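# Slide the open bin into the shelf gap

## Task

Take the open bin off the table and slot it into the empty space in the shelf's row of bins. Its open front must face outward like its neighbours and its parts must stay inside it. Tilt it if needed to clear the low board overhead. Push it fully in so it sits behind the shelf's front lip. The other bins' parts must stay in their own bins.

## Robot and tools

Robot: two arms, left_arm (on the +y side, the robot's own left) and right_arm (on -y). Each is a six-joint arm with a two-finger parallel gripper. The URDF roots are at (+0.067, +0.312, +0.505) m for left and (+0.067, -0.312, +0.505) m for right. Cameras: cam_head_left, cam_head_right, cam_left_wrist and cam_right_wrist, each 896x504.

Scene frame: the origin is at table height (z = 0) above the centre of the robot's foot. +x points forward over the table, +y to the robot's left, +z up. The table top starts near x = +0.15 m and may sit at an angle. Reported gripper positions (the point between the finger pads, about 1 cm behind the tips) and quat_wxyz can be a few cm off, more at long reach. The fingers point along the gripper's +z and open along its y.

execute_actions(actions, cameras): actions is a list of actions. Each action is a list of up to 15 rows, and each row runs for one 1/30 s step. If an action has fewer rows, its last row repeats until 15 steps have run. Every row is one flat list of 14 numbers in [-1, 1] covering both arms: dx, dy, dz, rx, ry, rz, opening for left_arm, then the same seven for right_arm. dx..rz are offsets along the scene axes, measured from that arm's Hand target at the start of the action. Every row counts from that same start, not from the row before it, so sending the same offset again moves the arm further. The scale is 1.0 = 0.6 m for dx/dy/dz and 1.0 = 180 degrees for rx/ry/rz, which together form one rotation vector about the Hand target's position. A translation longer than 1.0 may be shortened. Opening is absolute, not an offset: +1 is fully open (0.094 m) and -1 is closed. Every call sets each gripper, so always send the opening you want, because 0 means half open. An empty actions list just returns the state and images. cameras picks which images come back: omit it for all, [] for none. An unknown name invalidates the call.

move(target, speed, blend, opening_speed, blocking, cameras): drives each gripper in a straight line toward a target given in the same 14-number row layout. These are offsets from the current Hand target in scene axes, using the same scale. target can also be a list of up to 15 rows, each one an offset from the same starting Hand targets. speed is in m/s (0.002 to 4.3, default 0.25), and turning is capped at twice that value in rad/s. You can give one value or one per target. blend (m) rounds the corners between targets. opening_speed (0.2 or more per second on the -1..1 scale) closes the fingers gradually, which is useful on fragile parts. All paths finish together, taking at least 0.5 s and at most 10 s. Moves do not avoid obstacles or the other arm, and a fast move lags and overshoots more. Avoid paths that pass near an arm's own base. The extra "move:" line reports how it ended: done means at rest within 10 mm and 2 degrees of the target. Other endings are off_target, moving, held (a check blocked it) and fault. limits=paced means the command was clipped, and limits=held means steps were withheld. blocking=false returns after about 0.5 s while the move keeps running.

wait(seconds 0-10) lets the scene run with the commands held. stop brakes a running move. zoom_image(camera, region [x0,y0,x1,y1] in pixels, at most 504x504) shows a detail of that camera's latest image. read_manual only returns licence texts. finished_scene(scene) ends the current scene, giving its number, and cannot be undone. The goal must still hold after the robot lets go.

Results: the Hand target is the last commanded pose after clipping, and the next offsets start from it. Grippers often come to rest a centimetre or more short of it because of friction and weight. To close that gap, send the remaining distance as an offset. Sending all zeros re-commands the Hand target. Each step, the commanded orientation is clipped to within 40 degrees of the measured one. grip_measured gives the finger opening on the -1..1 scale. It can read a few mm too wide when empty, and a little narrower than the object when squeezing. To release, command an opening well above the reading. Joint velocities reading within noise means the arm is still. Joint torques include gravity and have offsets, and joints 3 and 4 wrap at ±28 N m. Calls with actions also list end_effector_position at some of the steps. A MOTOR HOT line appears at 85 °C. At 100 °C that arm drops with an OVER-TEMPERATURE FAULT for 30 to 60 s or more. Holding loads, staying stretched out, or pushing at an unreachable pose all heat the motors. The scene keeps running while you think.

Avoid: dropping things or letting anything fall off the table. Avoid letting go of a part that is still moving, fast impacts, and pressing hard, since a target set far past a contact pushes harder. Do not let the arms or grippers collide or grip each other. An arm blocked by an object keeps pushing until you command it back past the gripper. Loose objects may occasionally be nudged by outside forces.

Each tool is called after ">>>" by a JSON object that holds its "fn" and its "kwargs".

## Session

>>> {"fn": "execute_actions", "kwargs": {"actions": []}}

Scene clock: 0.00 s.
left_arm: end_effector_position=(+0.4290, +0.2716, +0.2202) grip_measured=+1.000 end_effector_quat_wxyz=(+0.289, -0.715, +0.628, +0.104) | right_arm: end_effector_position=(+0.4092, -0.0600, +0.3357) grip_measured=+1.000 end_effector_quat_wxyz=(+0.199, +0.951, -0.051, -0.231)
Joint positions: left_arm=[-2.362 1.694 0.523 0.983 -1.21 -1.325 0.094] | right_arm=[-0.336 1.849 1.288 -1.437 0.76 -1.755 0.094]
Joint velocities: within noise
Joint torques (N m): no reading
Heat: left arm: hottest waist 29 °C; right arm: hottest wrist pitch 31 °C.
Hand target: left_arm +0.4275, +0.2718, +0.2220; -0.289, +0.714, -0.629, -0.104 | right_arm +0.4111, -0.0591, +0.3363; +0.198, +0.951, -0.052, -0.230
Tool commands: left_gripper/opening=+1.0 right_gripper/opening=+1.0

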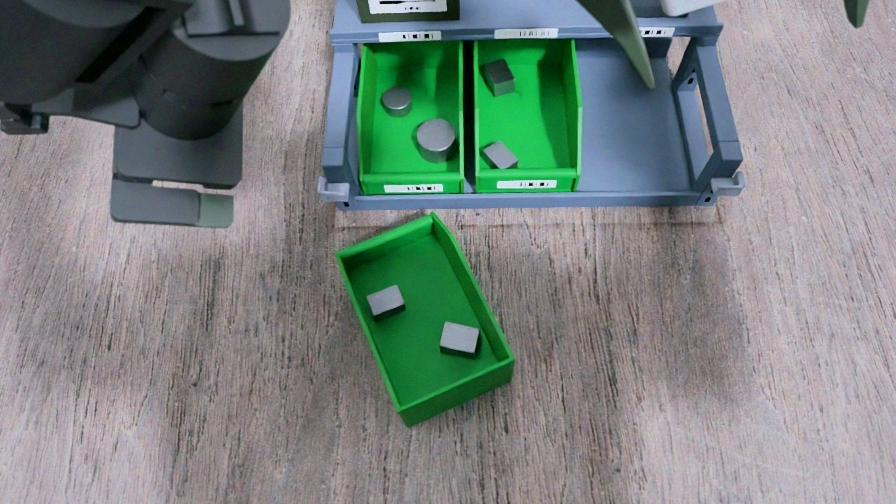

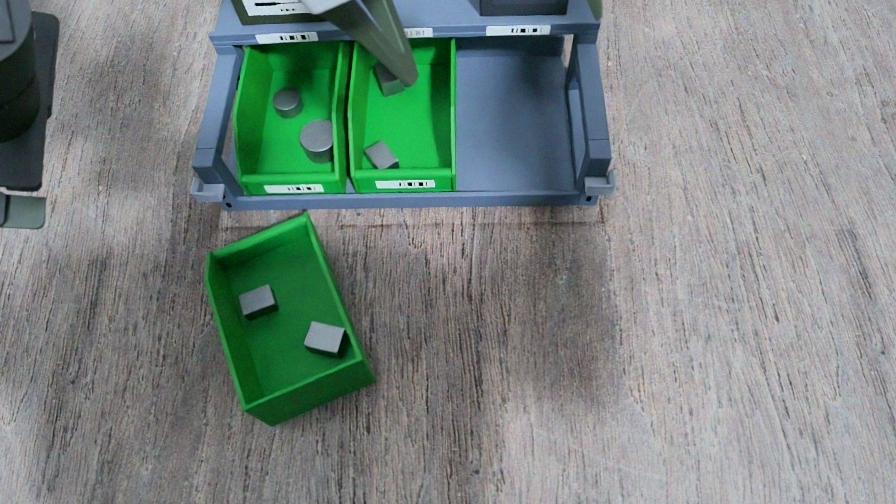

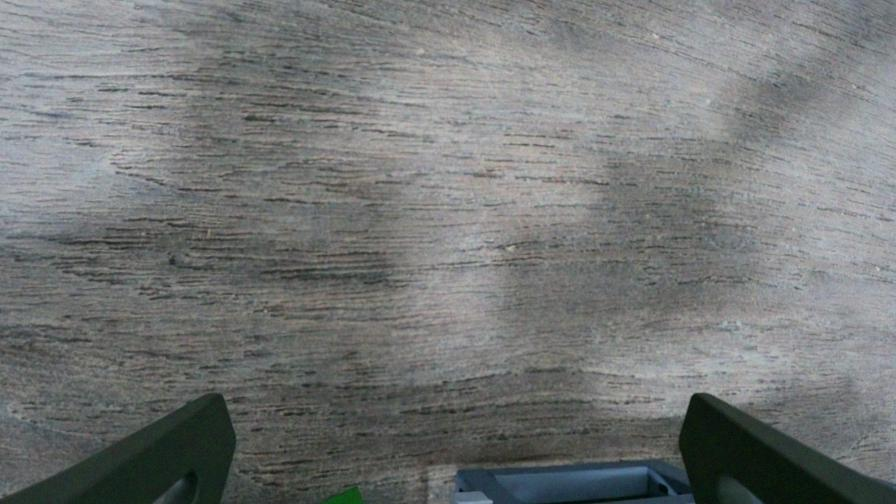

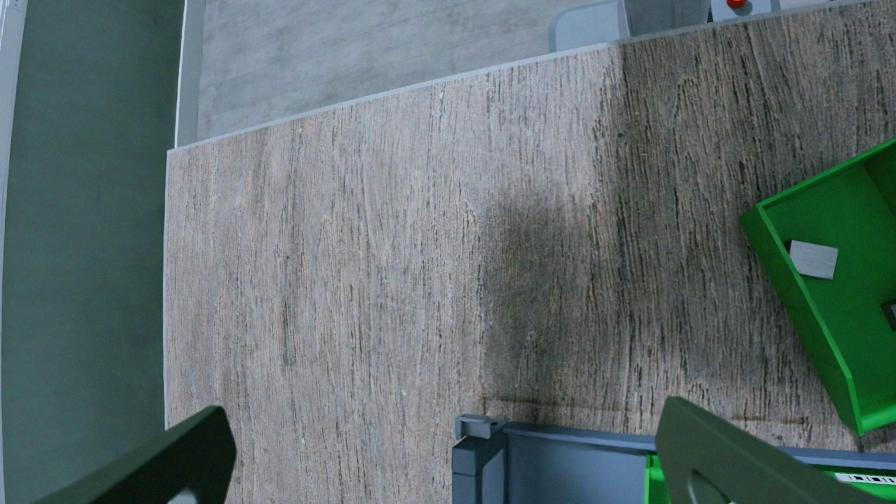

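>>> {"fn": "zoom_image", "kwargs": {"camera": "cam_head_left", "region": [300, 0, 760, 250]}}

>>> {"fn": "zoom_image", "kwargs": {"camera": "cam_head_right", "region": [180, 0, 640, 250]}}

>>> {"fn": "zoom_image", "kwargs": {"camera": "cam_head_left", "region": [300, 190, 560, 440]}}

Scaled by 1.096 from the camera's 896x504 image, which has a finer 1280x720 frame.

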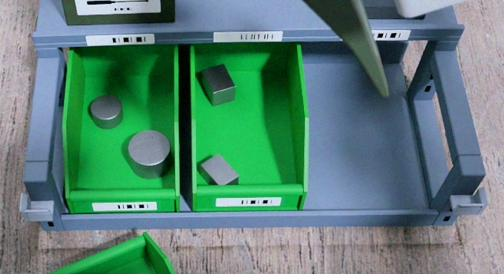

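Scaled by 1.096 from the camera's 896x504 image, which has a finer 1280x720 frame.

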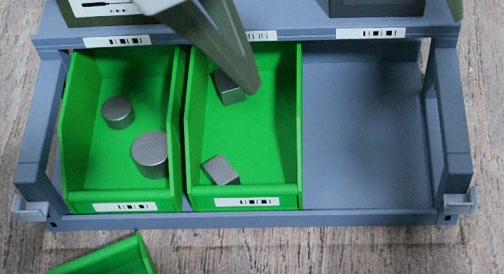

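Scaled by 1.938 from the camera's 896x504 image, which has a finer 1280x720 frame.

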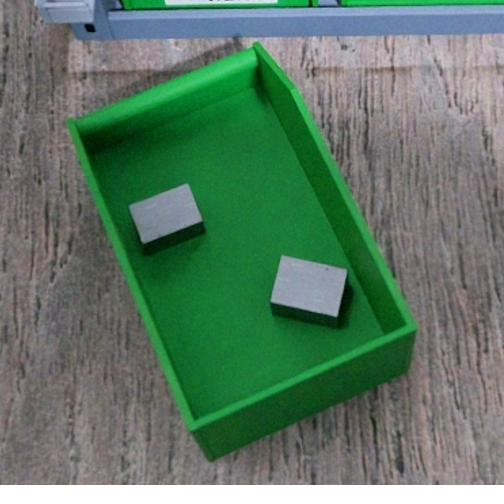

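>>> {"fn": "move", "kwargs": {"target": [-0.1, 0.15, 0.15, 0, 0, 0, 1, -0.15, -0.35, 0.1, 0, 0, 0, 1], "speed": 0.3}}

Scene clock: 31.73 s.
left_arm: end_effector_position=(+0.3730, +0.3564, +0.3105) grip_measured=+1.000 end_effector_quat_wxyz=(+0.290, -0.718, +0.625, +0.097) | right_arm: end_effector_position=(+0.3235, -0.2631, +0.3973) grip_measured=+1.000 end_effector_quat_wxyz=(+0.193, +0.953, -0.056, -0.226)
Joint positions: left_arm=[-2.317 1.257 0.18 0.924 -1.156 -1.304 0.094] | right_arm=[-0.429 1.216 0.673 -1.346 0.798 -1.884 0.094]
Joint velocities: within noise
Joint torques (N m): left_arm=[-2.02 -8.64 -3.08 0.18 -0.06 0.12] | right_arm=[4.72 -9.11 0.55 -0.81 -0.24 -0.18]
Heat: left arm: hottest waist 30 °C; right arm: hottest waist 31 °C.
Hand target: left_arm +0.3676, +0.3619, +0.3120; -0.289, +0.715, -0.628, -0.104 | right_arm +0.3211, -0.2690, +0.3963; +0.197, +0.951, -0.052, -0.230
Off the commanded pose: left_arm 0.008 m, 1 deg | right_arm 0.007 m, 1 deg.
move: done

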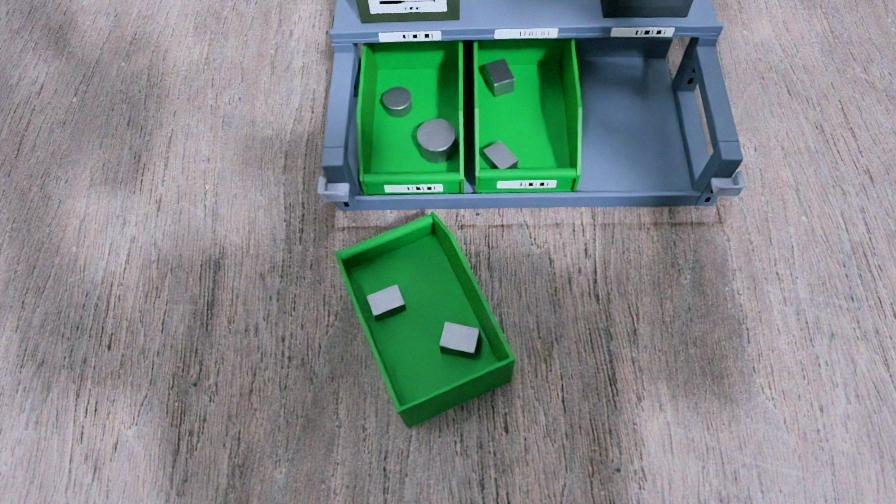

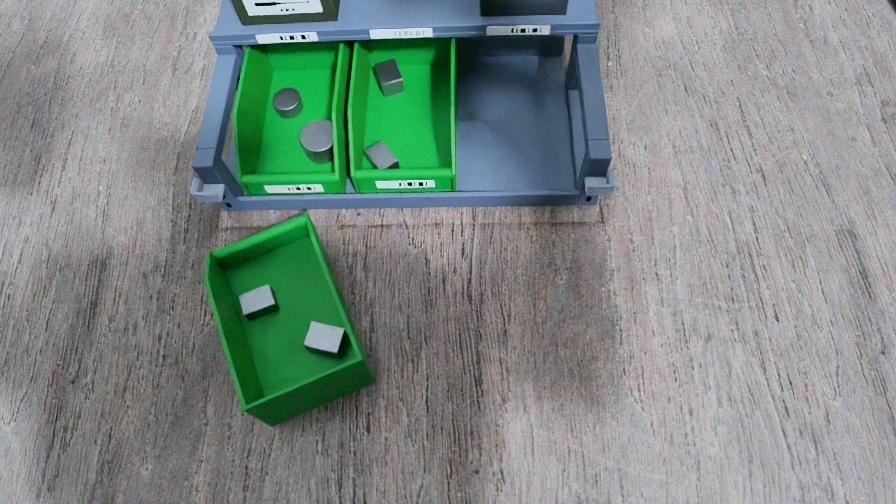

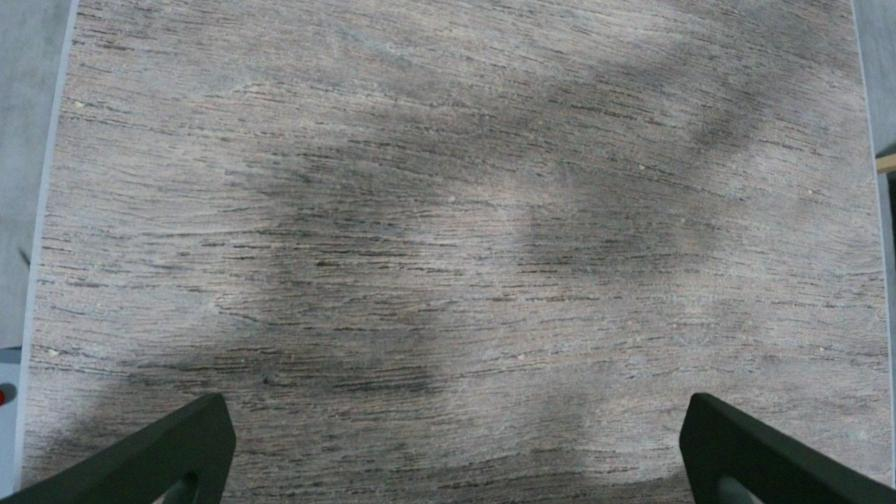

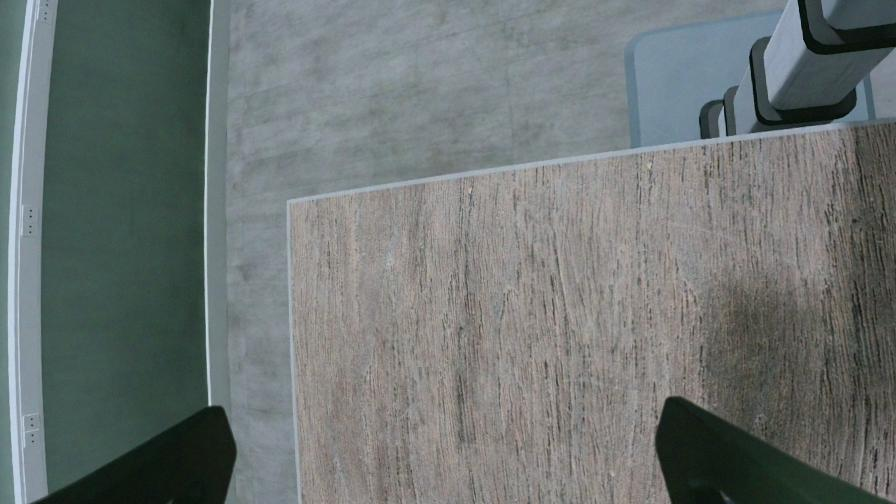

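>>> {"fn": "move", "kwargs": {"target": [0, 0, 0, 0, 0, 0, 1, 0.1315, 0.198, -0.327, 0.1283, -0.1497, 0.0339, 1], "speed": 0.2}}

Scene clock: 52.90 s.
left_arm: end_effector_position=(+0.3731, +0.3565, +0.3106) grip_measured=+1.000 end_effector_quat_wxyz=(+0.290, -0.718, +0.625, +0.096) | right_arm: end_effector_position=(+0.3994, -0.1451, +0.2070) grip_measured=+1.000 end_effector_quat_wxyz=(-0.226, -0.963, +0.130, +0.073)
Joint positions: left_arm=[-2.317 1.256 0.18 0.923 -1.155 -1.304 0.094] | right_arm=[-0.595 1.809 0.986 -0.665 1.077 -2.091 0.094]
Joint velocities: within noise
Joint torques (N m): left_arm=[-1.96 -8.64 -3.07 0.23 -0.07 0.11] | right_arm=[10.05 -12.4 -0.24 -0.23 0.04 -0.19]
Heat: left arm: hottest waist 29 °C; right arm: hottest waist 30 °C.
Hand target: left_arm +0.3676, +0.3619, +0.3120; -0.289, +0.715, -0.629, -0.103 | right_arm +0.4000, -0.1503, +0.2000; -0.001, +1.000, +0.001, +0.001
Off the commanded pose: left_arm 0.008 m, 1 deg | right_arm 0.009 m, 32 deg.
joint sent to its limit (right arm) — joint 6 (wrist roll), lower limit. The joint targets are off in orientation, not in position.
move: off_target (right_arm)

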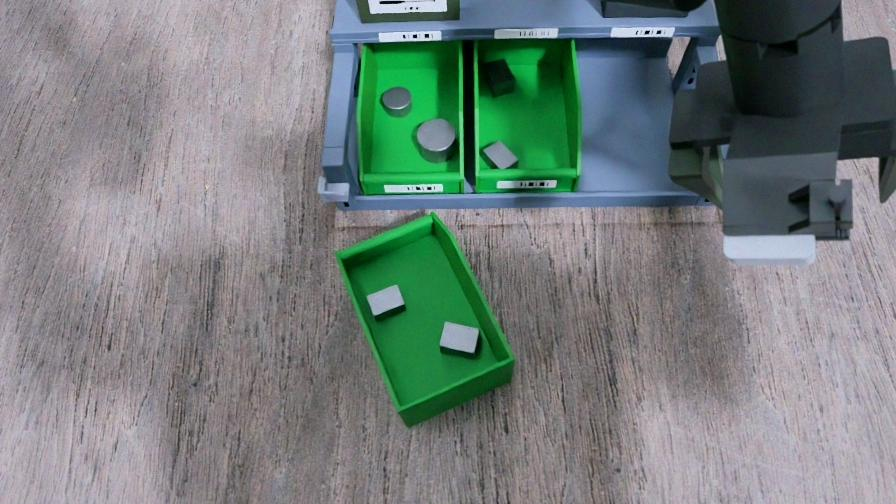

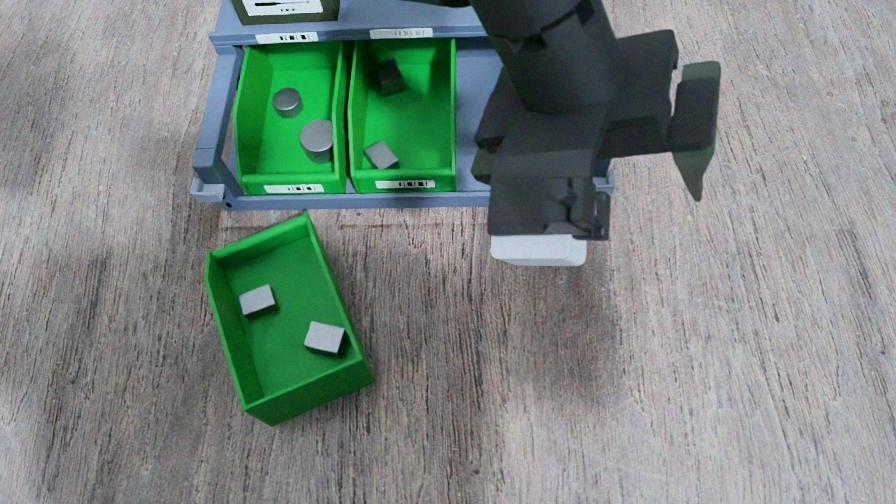

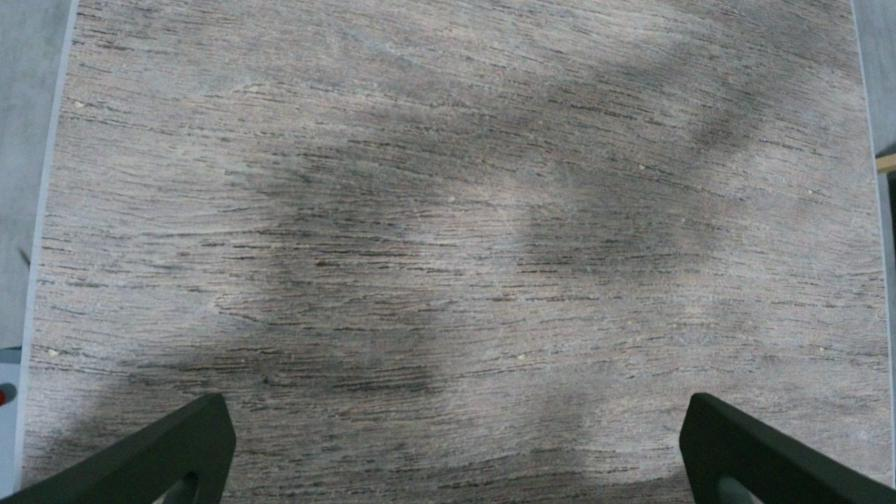

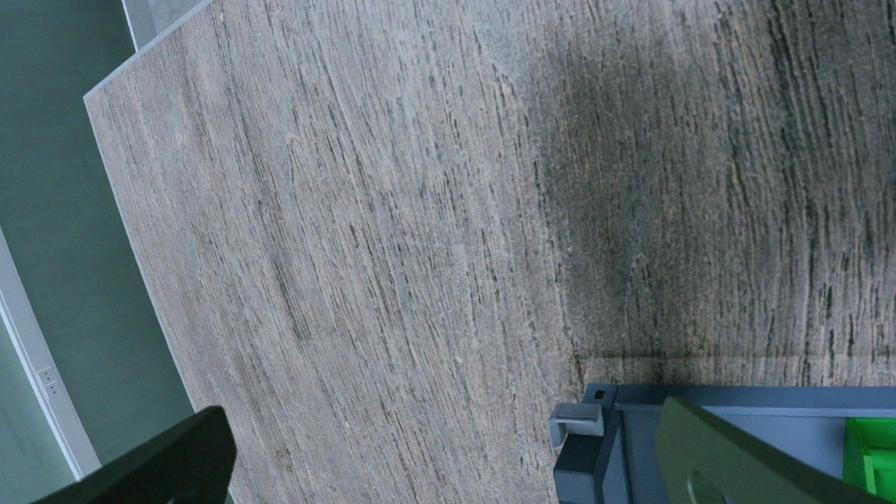

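>>> {"fn": "move", "kwargs": {"target": [0, 0, 0, 0, 0, 0, 1, 0, 0, 0.02, 0, 0, -0.5, 1], "speed": 0.3}}

Scene clock: 82.27 s.
left_arm: end_effector_position=(+0.3729, +0.3564, +0.3105) grip_measured=+1.000 end_effector_quat_wxyz=(+0.290, -0.718, +0.625, +0.097) | right_arm: end_effector_position=(+0.4022, -0.1417, +0.2135) grip_measured=+1.000 end_effector_quat_wxyz=(+0.003, -0.717, +0.697, +0.001)
Joint positions: left_arm=[-2.317 1.256 0.18 0.922 -1.155 -1.304 0.094] | right_arm=[-0.66 1.594 0.626 0.192 0.735 -1.428 0.094]
Joint velocities: within noise
Joint torques (N m): left_arm=[-2.02 -8.59 -3.06 0.29 -0.06 0.11] | right_arm=[7.3 -12.57 -2.18 0.75 -0.22 0.15]
Heat: left arm: hottest waist 29 °C; right arm: hottest waist 31 °C.
Hand target: left_arm +0.3676, +0.3619, +0.3120; -0.289, +0.715, -0.629, -0.103 | right_arm +0.4000, -0.1503, +0.2120; +0.000, +0.707, -0.707, +0.001
Off the commanded pose: left_arm 0.008 m, 1 deg | right_arm 0.009 m, 2 deg.
move: done

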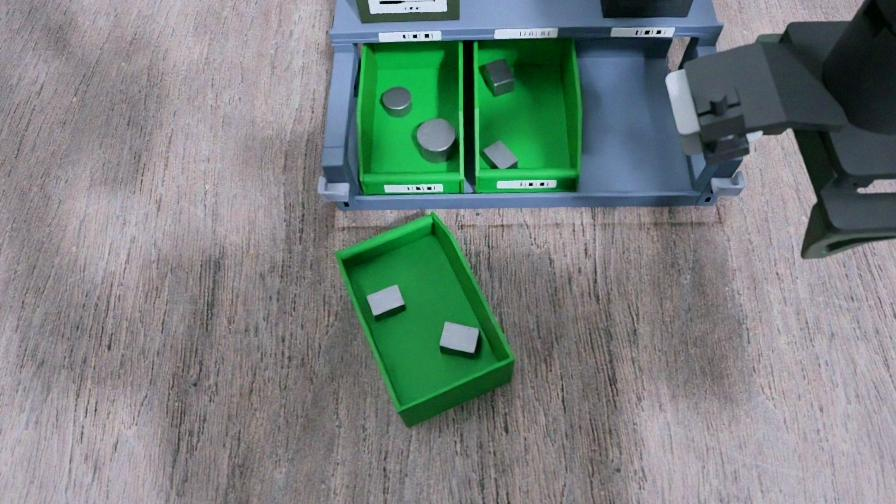

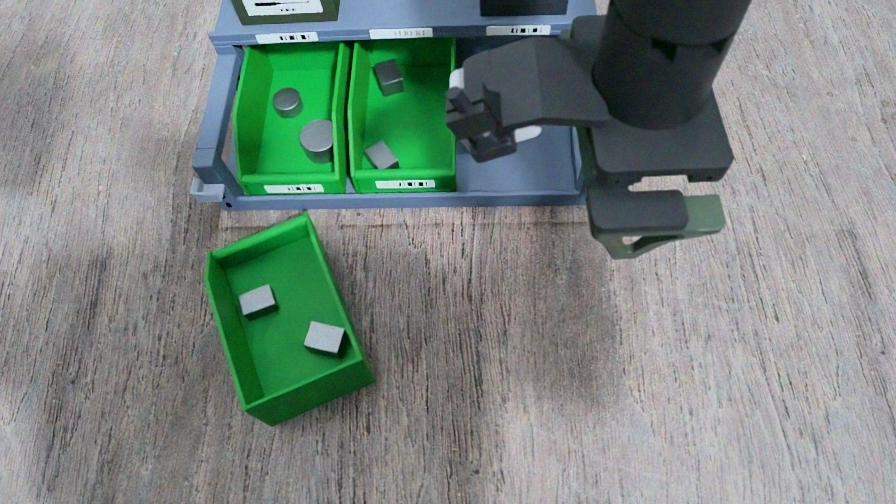

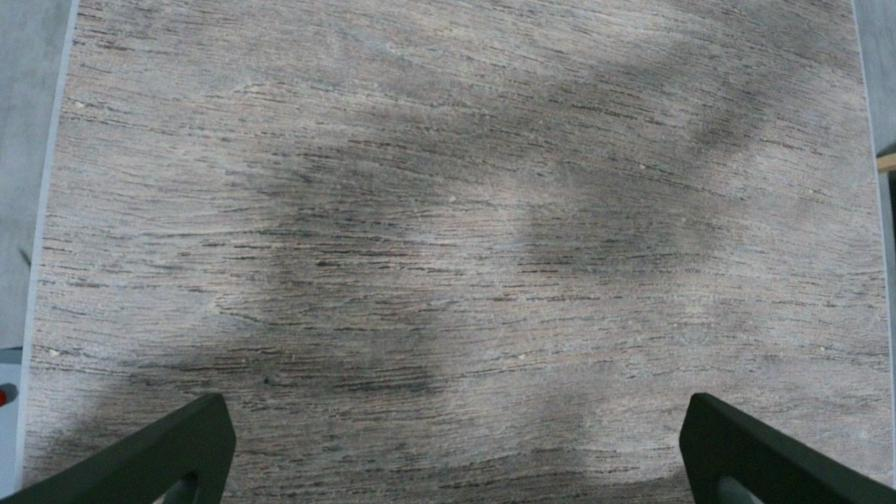

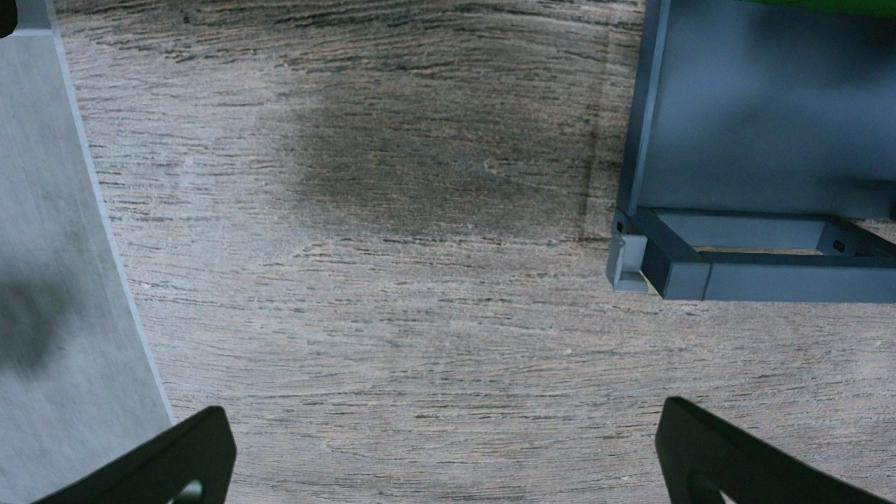

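>>> {"fn": "zoom_image", "kwargs": {"camera": "cam_head_left", "region": [640, 20, 896, 280]}}

>>> {"fn": "zoom_image", "kwargs": {"camera": "cam_head_right", "region": [420, 20, 760, 280]}}

Scaled by 1.938 from the camera's 896x504 image, which has a finer 1280x720 frame.

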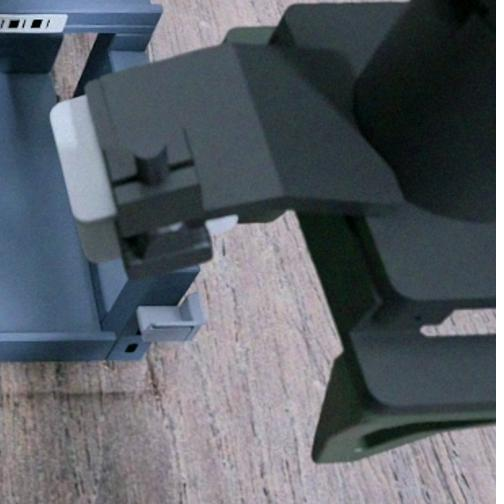

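Scaled by 1.482 from the camera's 896x504 image, which has a finer 1280x720 frame.

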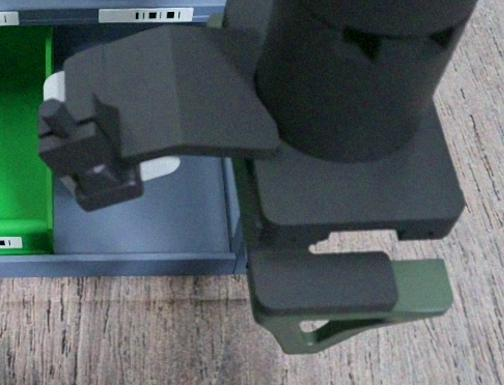

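>>> {"fn": "move", "kwargs": {"target": [0, 0, 0, 0, 0, 0, 1, -0.0667, 0.1667, 0, 0, 0, 0, 1], "speed": 0.3}}

>>> {"fn": "zoom_image", "kwargs": {"camera": "cam_head_left", "region": [480, 20, 880, 320]}}

>>> {"fn": "zoom_image", "kwargs": {"camera": "cam_head_right", "region": [300, 20, 700, 320]}}

Scene clock: 115.17 s.
left_arm: end_effector_position=(+0.3729, +0.3564, +0.3105) grip_measured=+1.000 end_effector_quat_wxyz=(+0.290, -0.718, +0.625, +0.097) | right_arm: end_effector_position=(+0.3589, -0.0531, +0.2108) grip_measured=+1.000 end_effector_quat_wxyz=(-0.001, -0.711, +0.704, -0.001)
Joint positions: left_arm=[-2.317 1.256 0.18 0.922 -1.155 -1.304 0.094] | right_arm=[-0.487 1.844 0.729 0.199 0.859 -1.221 0.094]
Joint velocities: within noise
Joint torques (N m): left_arm=[-2.08 -8.64 -3.07 0.28 -0.06 0.11] | right_arm=[12.04 -11.11 -0.7 0.08 0 0.15]
Heat: left arm: hottest waist 29 °C; right arm: hottest waist 30 °C.
Hand target: left_arm +0.3676, +0.3619, +0.3120; -0.289, +0.715, -0.629, -0.103 | right_arm +0.3598, -0.0504, +0.2120; +0.001, +0.708, -0.707, +0.001
Off the commanded pose: left_arm 0.008 m, 1 deg | right_arm 0.003 m, 1 deg.
move: done

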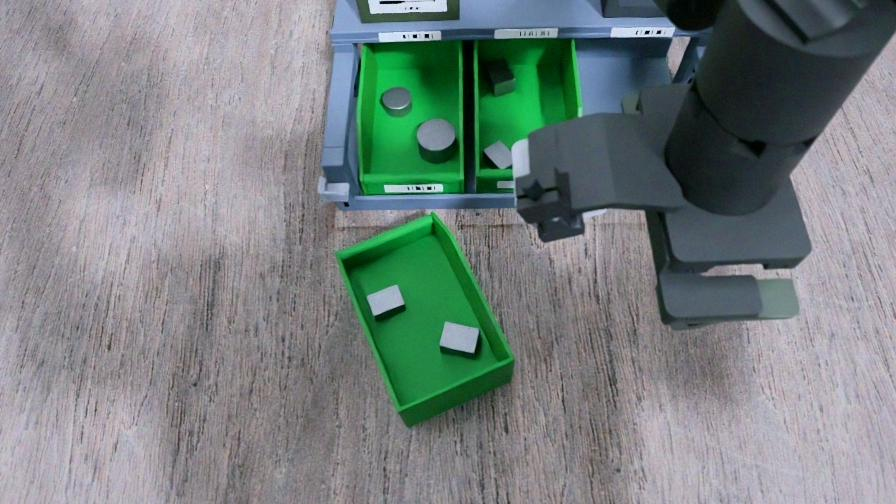

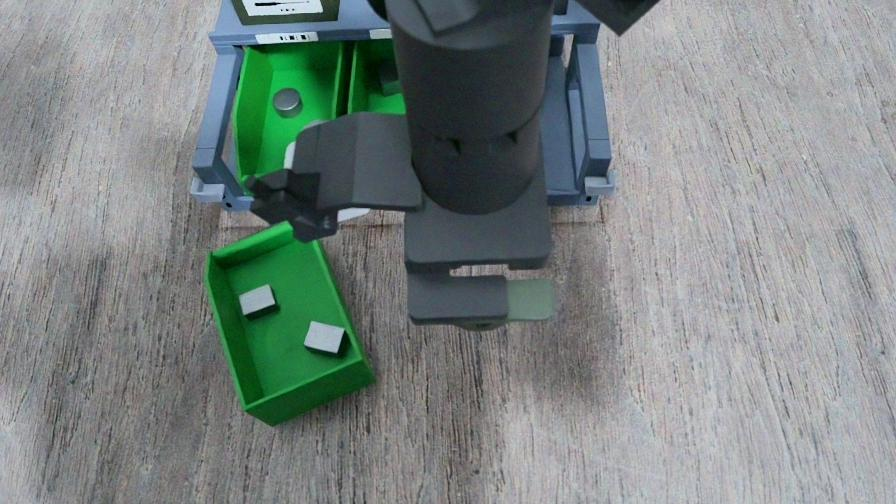

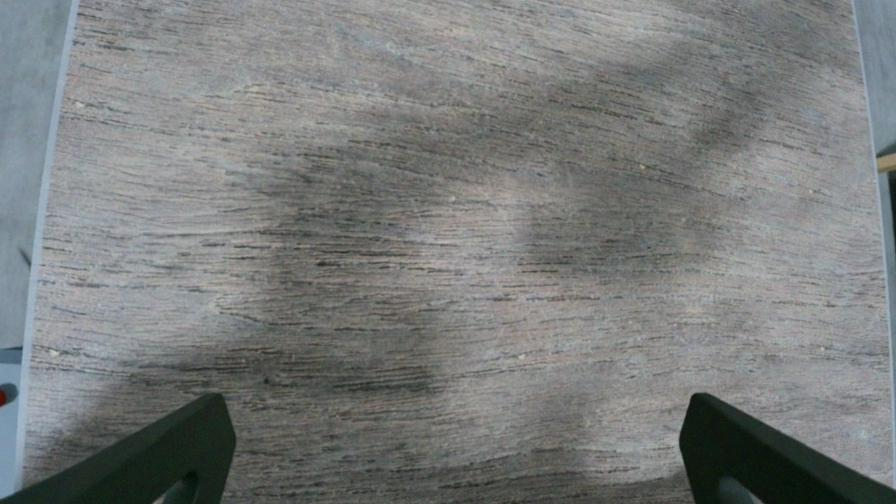

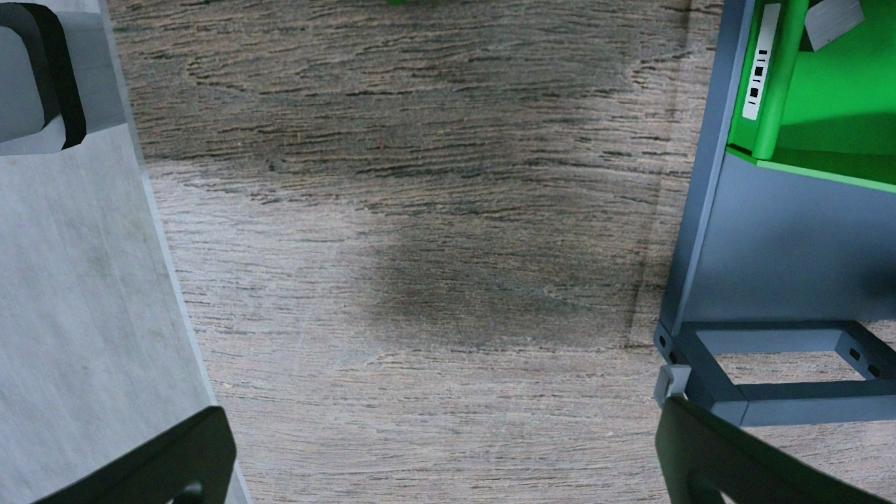

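Scaled by 1.260 from the camera's 896x504 image, which has a finer 1280x720 frame.

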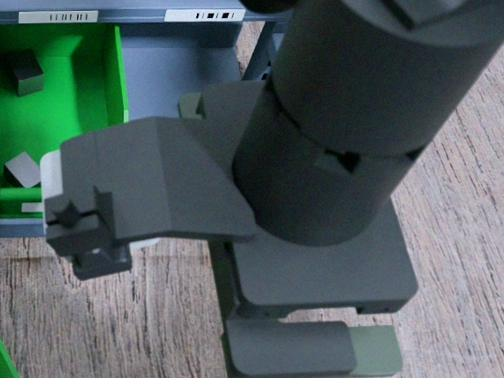

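Scaled by 1.260 from the camera's 896x504 image, which has a finer 1280x720 frame.

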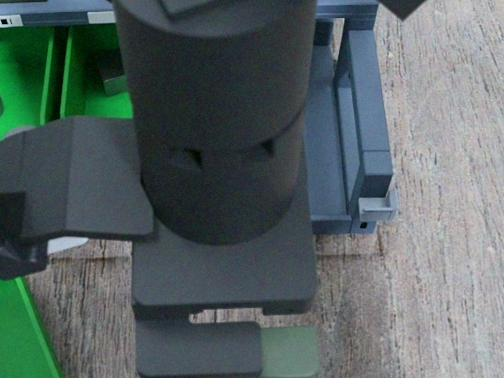

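>>> {"fn": "zoom_image", "kwargs": {"camera": "cam_right_wrist", "region": [560, 0, 896, 440]}}

Scaled by 1.145 from the camera's 896x504 image, which has a finer 1280x720 frame.

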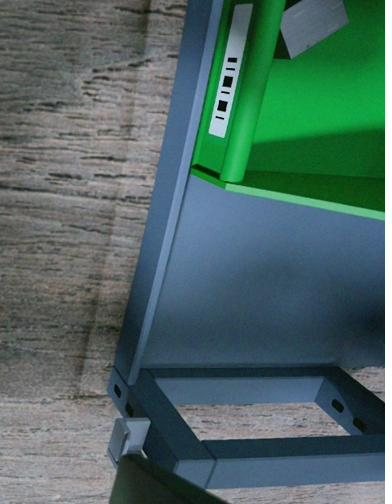

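>>> {"fn": "move", "kwargs": {"target": [0, 0, 0, 0, 0, 0, 1, 0.0, -0.15, 0.05, 0.302, -0.302, -0.431, 1], "speed": 0.3}}

Scene clock: 144.67 s.
left_arm: end_effector_position=(+0.3729, +0.3564, +0.3105) grip_measured=+1.000 end_effector_quat_wxyz=(+0.290, -0.718, +0.625, +0.097) | right_arm: end_effector_position=(+0.3625, -0.1430, +0.2353) grip_measured=+1.000 end_effector_quat_wxyz=(+0.261, -0.050, +0.962, +0.053)
Joint positions: left_arm=[-2.317 1.256 0.18 0.922 -1.155 -1.304 0.094] | right_arm=[-0.668 2.038 0.345 1.573 0.573 -0.347 0.094]
Joint velocities: within noise
Joint torques (N m): left_arm=[-1.96 -8.7 -3.04 0.31 -0.06 0.11] | right_arm=[9.82 -9.29 -4.98 1.81 -0.11 0.13]
Heat: left arm: hottest waist 29 °C; right arm: hottest waist 31 °C.
Hand target: left_arm +0.3676, +0.3619, +0.3120; -0.289, +0.715, -0.629, -0.103 | right_arm +0.3599, -0.1403, +0.2421; +0.570, -0.001, +0.821, +0.000
Off the commanded pose: left_arm 0.008 m, 1 deg | right_arm 0.008 m, 40 deg; orientation clipped.
joint sent to its limit (right arm) — joint 4 (wrist pitch), upper limit. The joint targets are off in orientation, not in position.
move: off_target (right_arm); limits=paced

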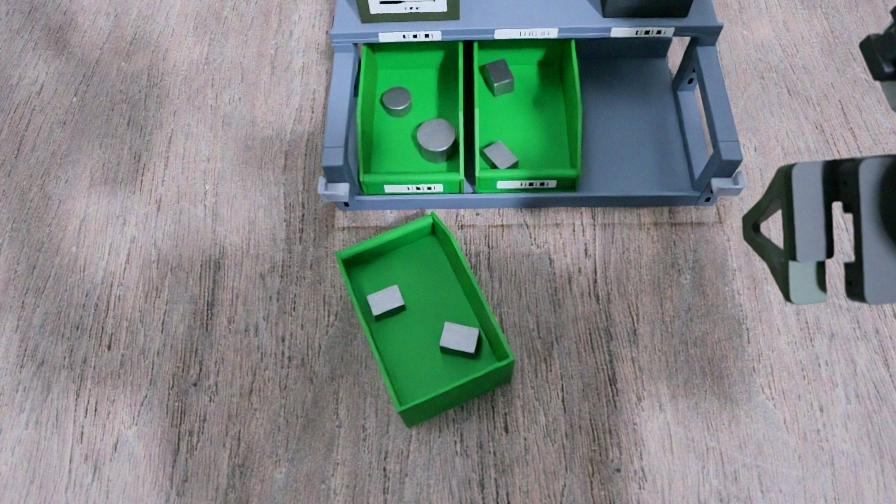

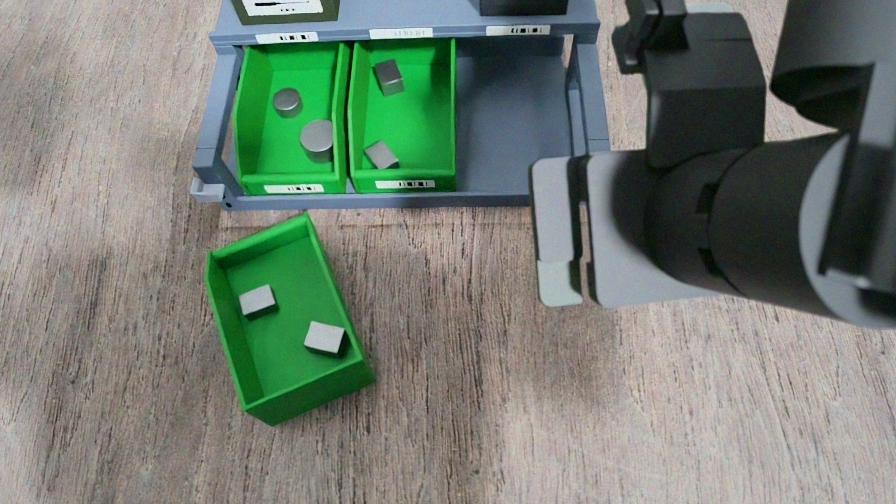

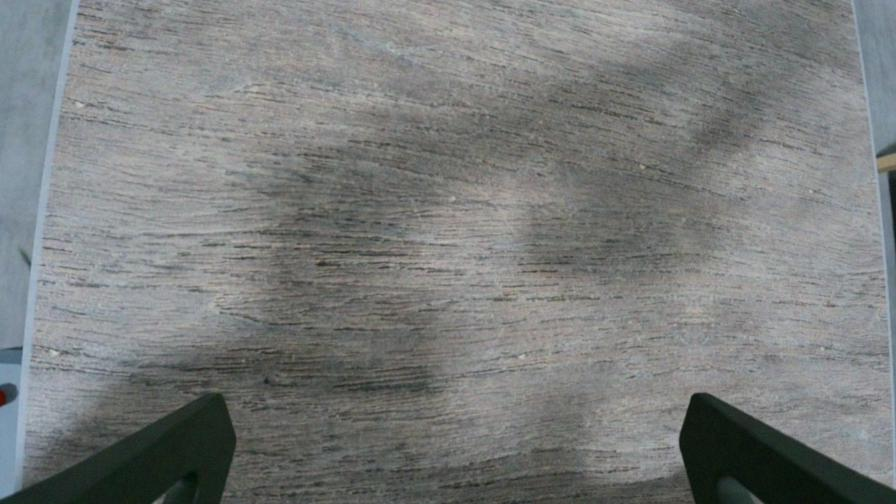

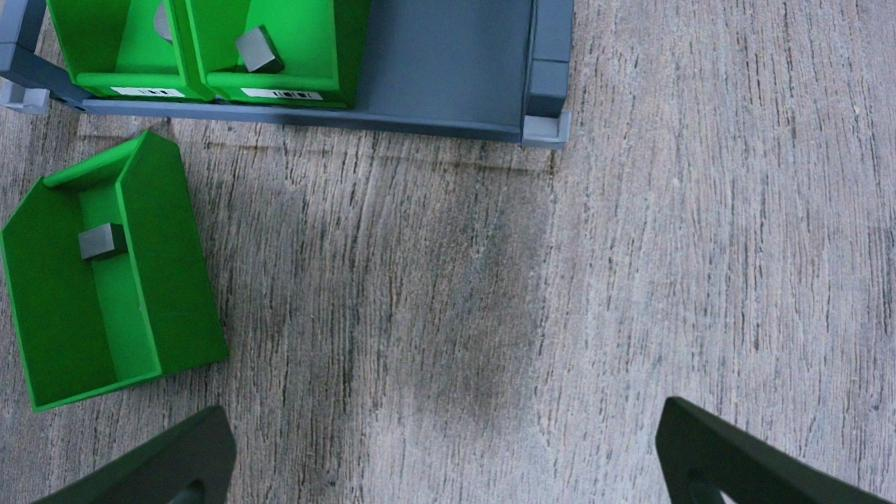

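>>> {"fn": "zoom_image", "kwargs": {"camera": "cam_head_left", "region": [560, 0, 760, 220]}}

>>> {"fn": "zoom_image", "kwargs": {"camera": "cam_head_right", "region": [440, 0, 640, 220]}}

Scaled by 2.291 from the camera's 896x504 image, which has a finer 1280x720 frame.

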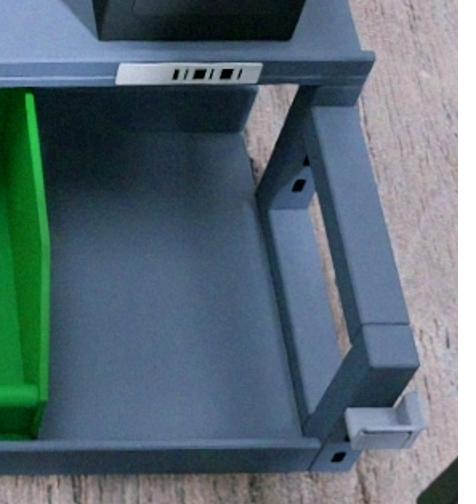

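Scaled by 2.291 from the camera's 896x504 image, which has a finer 1280x720 frame.

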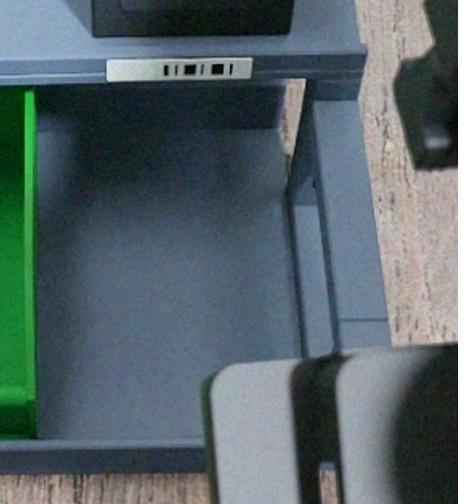

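>>> {"fn": "zoom_image", "kwargs": {"camera": "cam_head_left", "region": [320, 200, 540, 440]}}

>>> {"fn": "zoom_image", "kwargs": {"camera": "cam_head_right", "region": [190, 200, 410, 440]}}

Scaled by 2.100 from the camera's 896x504 image, which has a finer 1280x720 frame.

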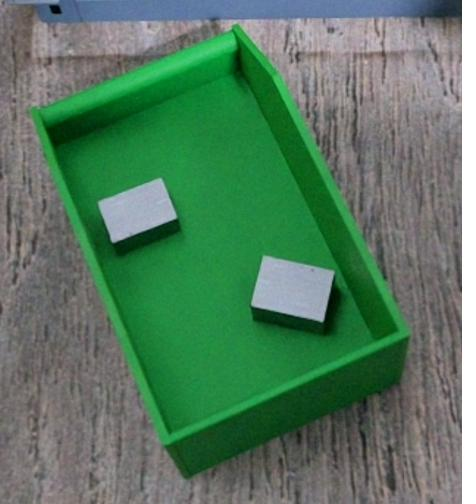

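Scaled by 2.100 from the camera's 896x504 image, which has a finer 1280x720 frame.

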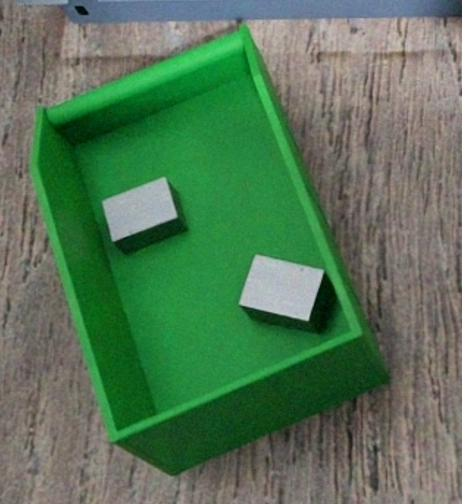

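>>> {"fn": "move", "kwargs": {"target": [0, 0, 0, 0, 0, 0, 1, 0.1333, -0.03, -0.02, 0, 0, 0, 1], "speed": 0.3, "cameras": ["cam_head_left", "cam_head_right", "cam_right_wrist"]}}

Scene clock: 234.93 s.
left_arm: end_effector_position=(+0.3729, +0.3564, +0.3105) grip_measured=+1.000 end_effector_quat_wxyz=(+0.290, -0.718, +0.625, +0.097) | right_arm: end_effector_position=(+0.4319, -0.1499, +0.2303) grip_measured=+1.000 end_effector_quat_wxyz=(+0.344, -0.053, +0.934, +0.083)
Joint positions: left_arm=[-2.317 1.256 0.18 0.922 -1.155 -1.304 0.094] | right_arm=[-0.778 1.943 0.412 1.573 0.347 -0.426 0.094]
Joint velocities: within noise
Joint torques (N m): left_arm=[-2.02 -8.64 -3.04 0.28 -0.06 0.11] | right_arm=[6.77 -11.81 -3.51 2.04 -0.46 -0.16]
Heat: left arm: hottest waist 29 °C; right arm: hottest waist 30 °C.
Hand target: left_arm +0.3676, +0.3619, +0.3120; -0.289, +0.715, -0.629, -0.103 | right_arm +0.4398, -0.1582, +0.2301; +0.570, -0.001, +0.821, +0.000
Off the commanded pose: left_arm 0.008 m, 1 deg | right_arm 0.012 m, 31 deg.
joint sent to its limit (right arm) — joint 4 (wrist pitch), upper limit. The joint targets are off in orientation, not in position.
move: off_target (right_arm)
Images, in order (width x height): cam_head_left 896x504, cam_head_right 896x504, cam_right_wrist 896x504.

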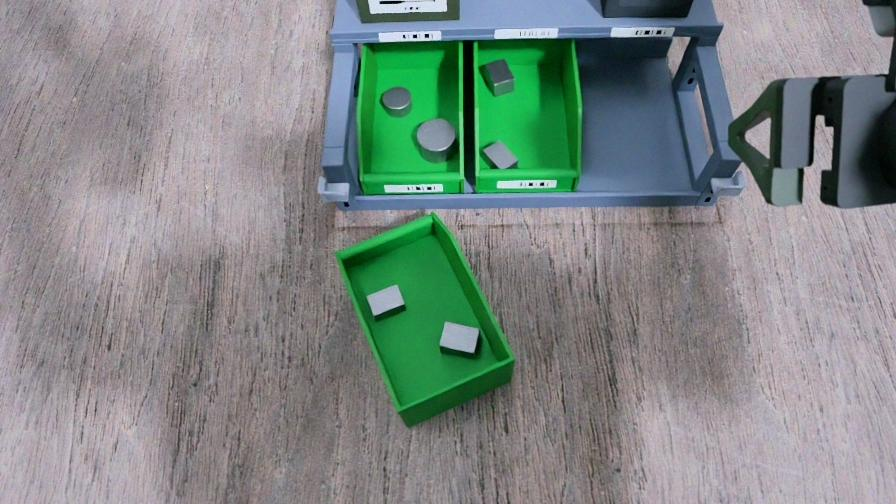

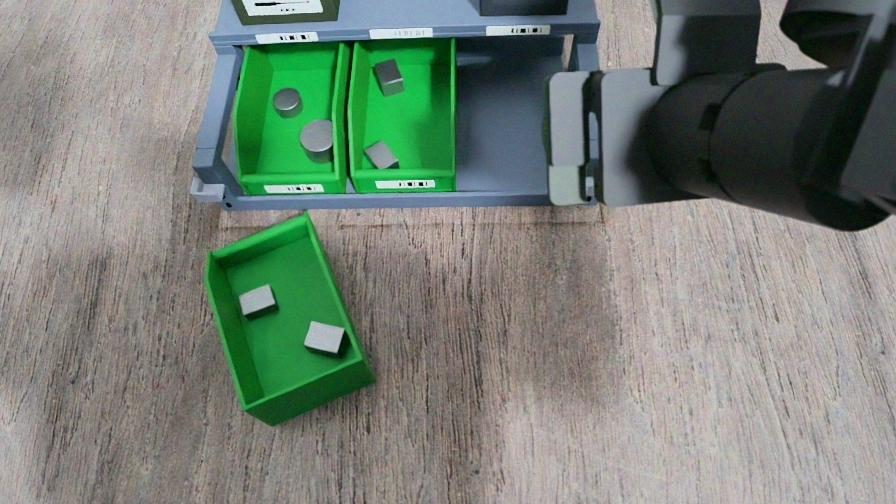

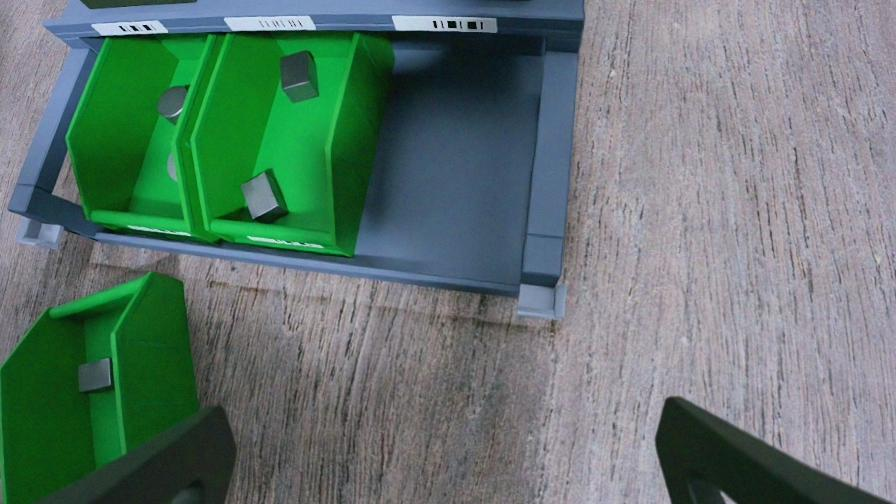

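>>> {"fn": "zoom_image", "kwargs": {"camera": "cam_right_wrist", "region": [160, 0, 600, 330]}}

Scaled by 1.145 from the camera's 896x504 image, which has a finer 1280x720 frame.

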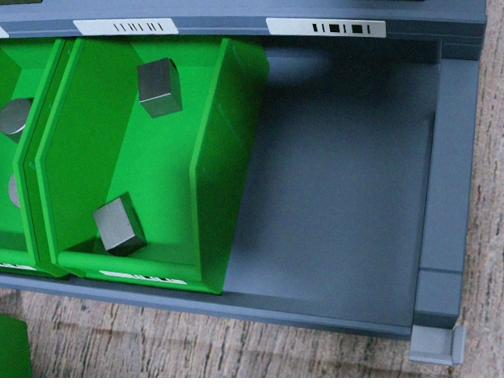

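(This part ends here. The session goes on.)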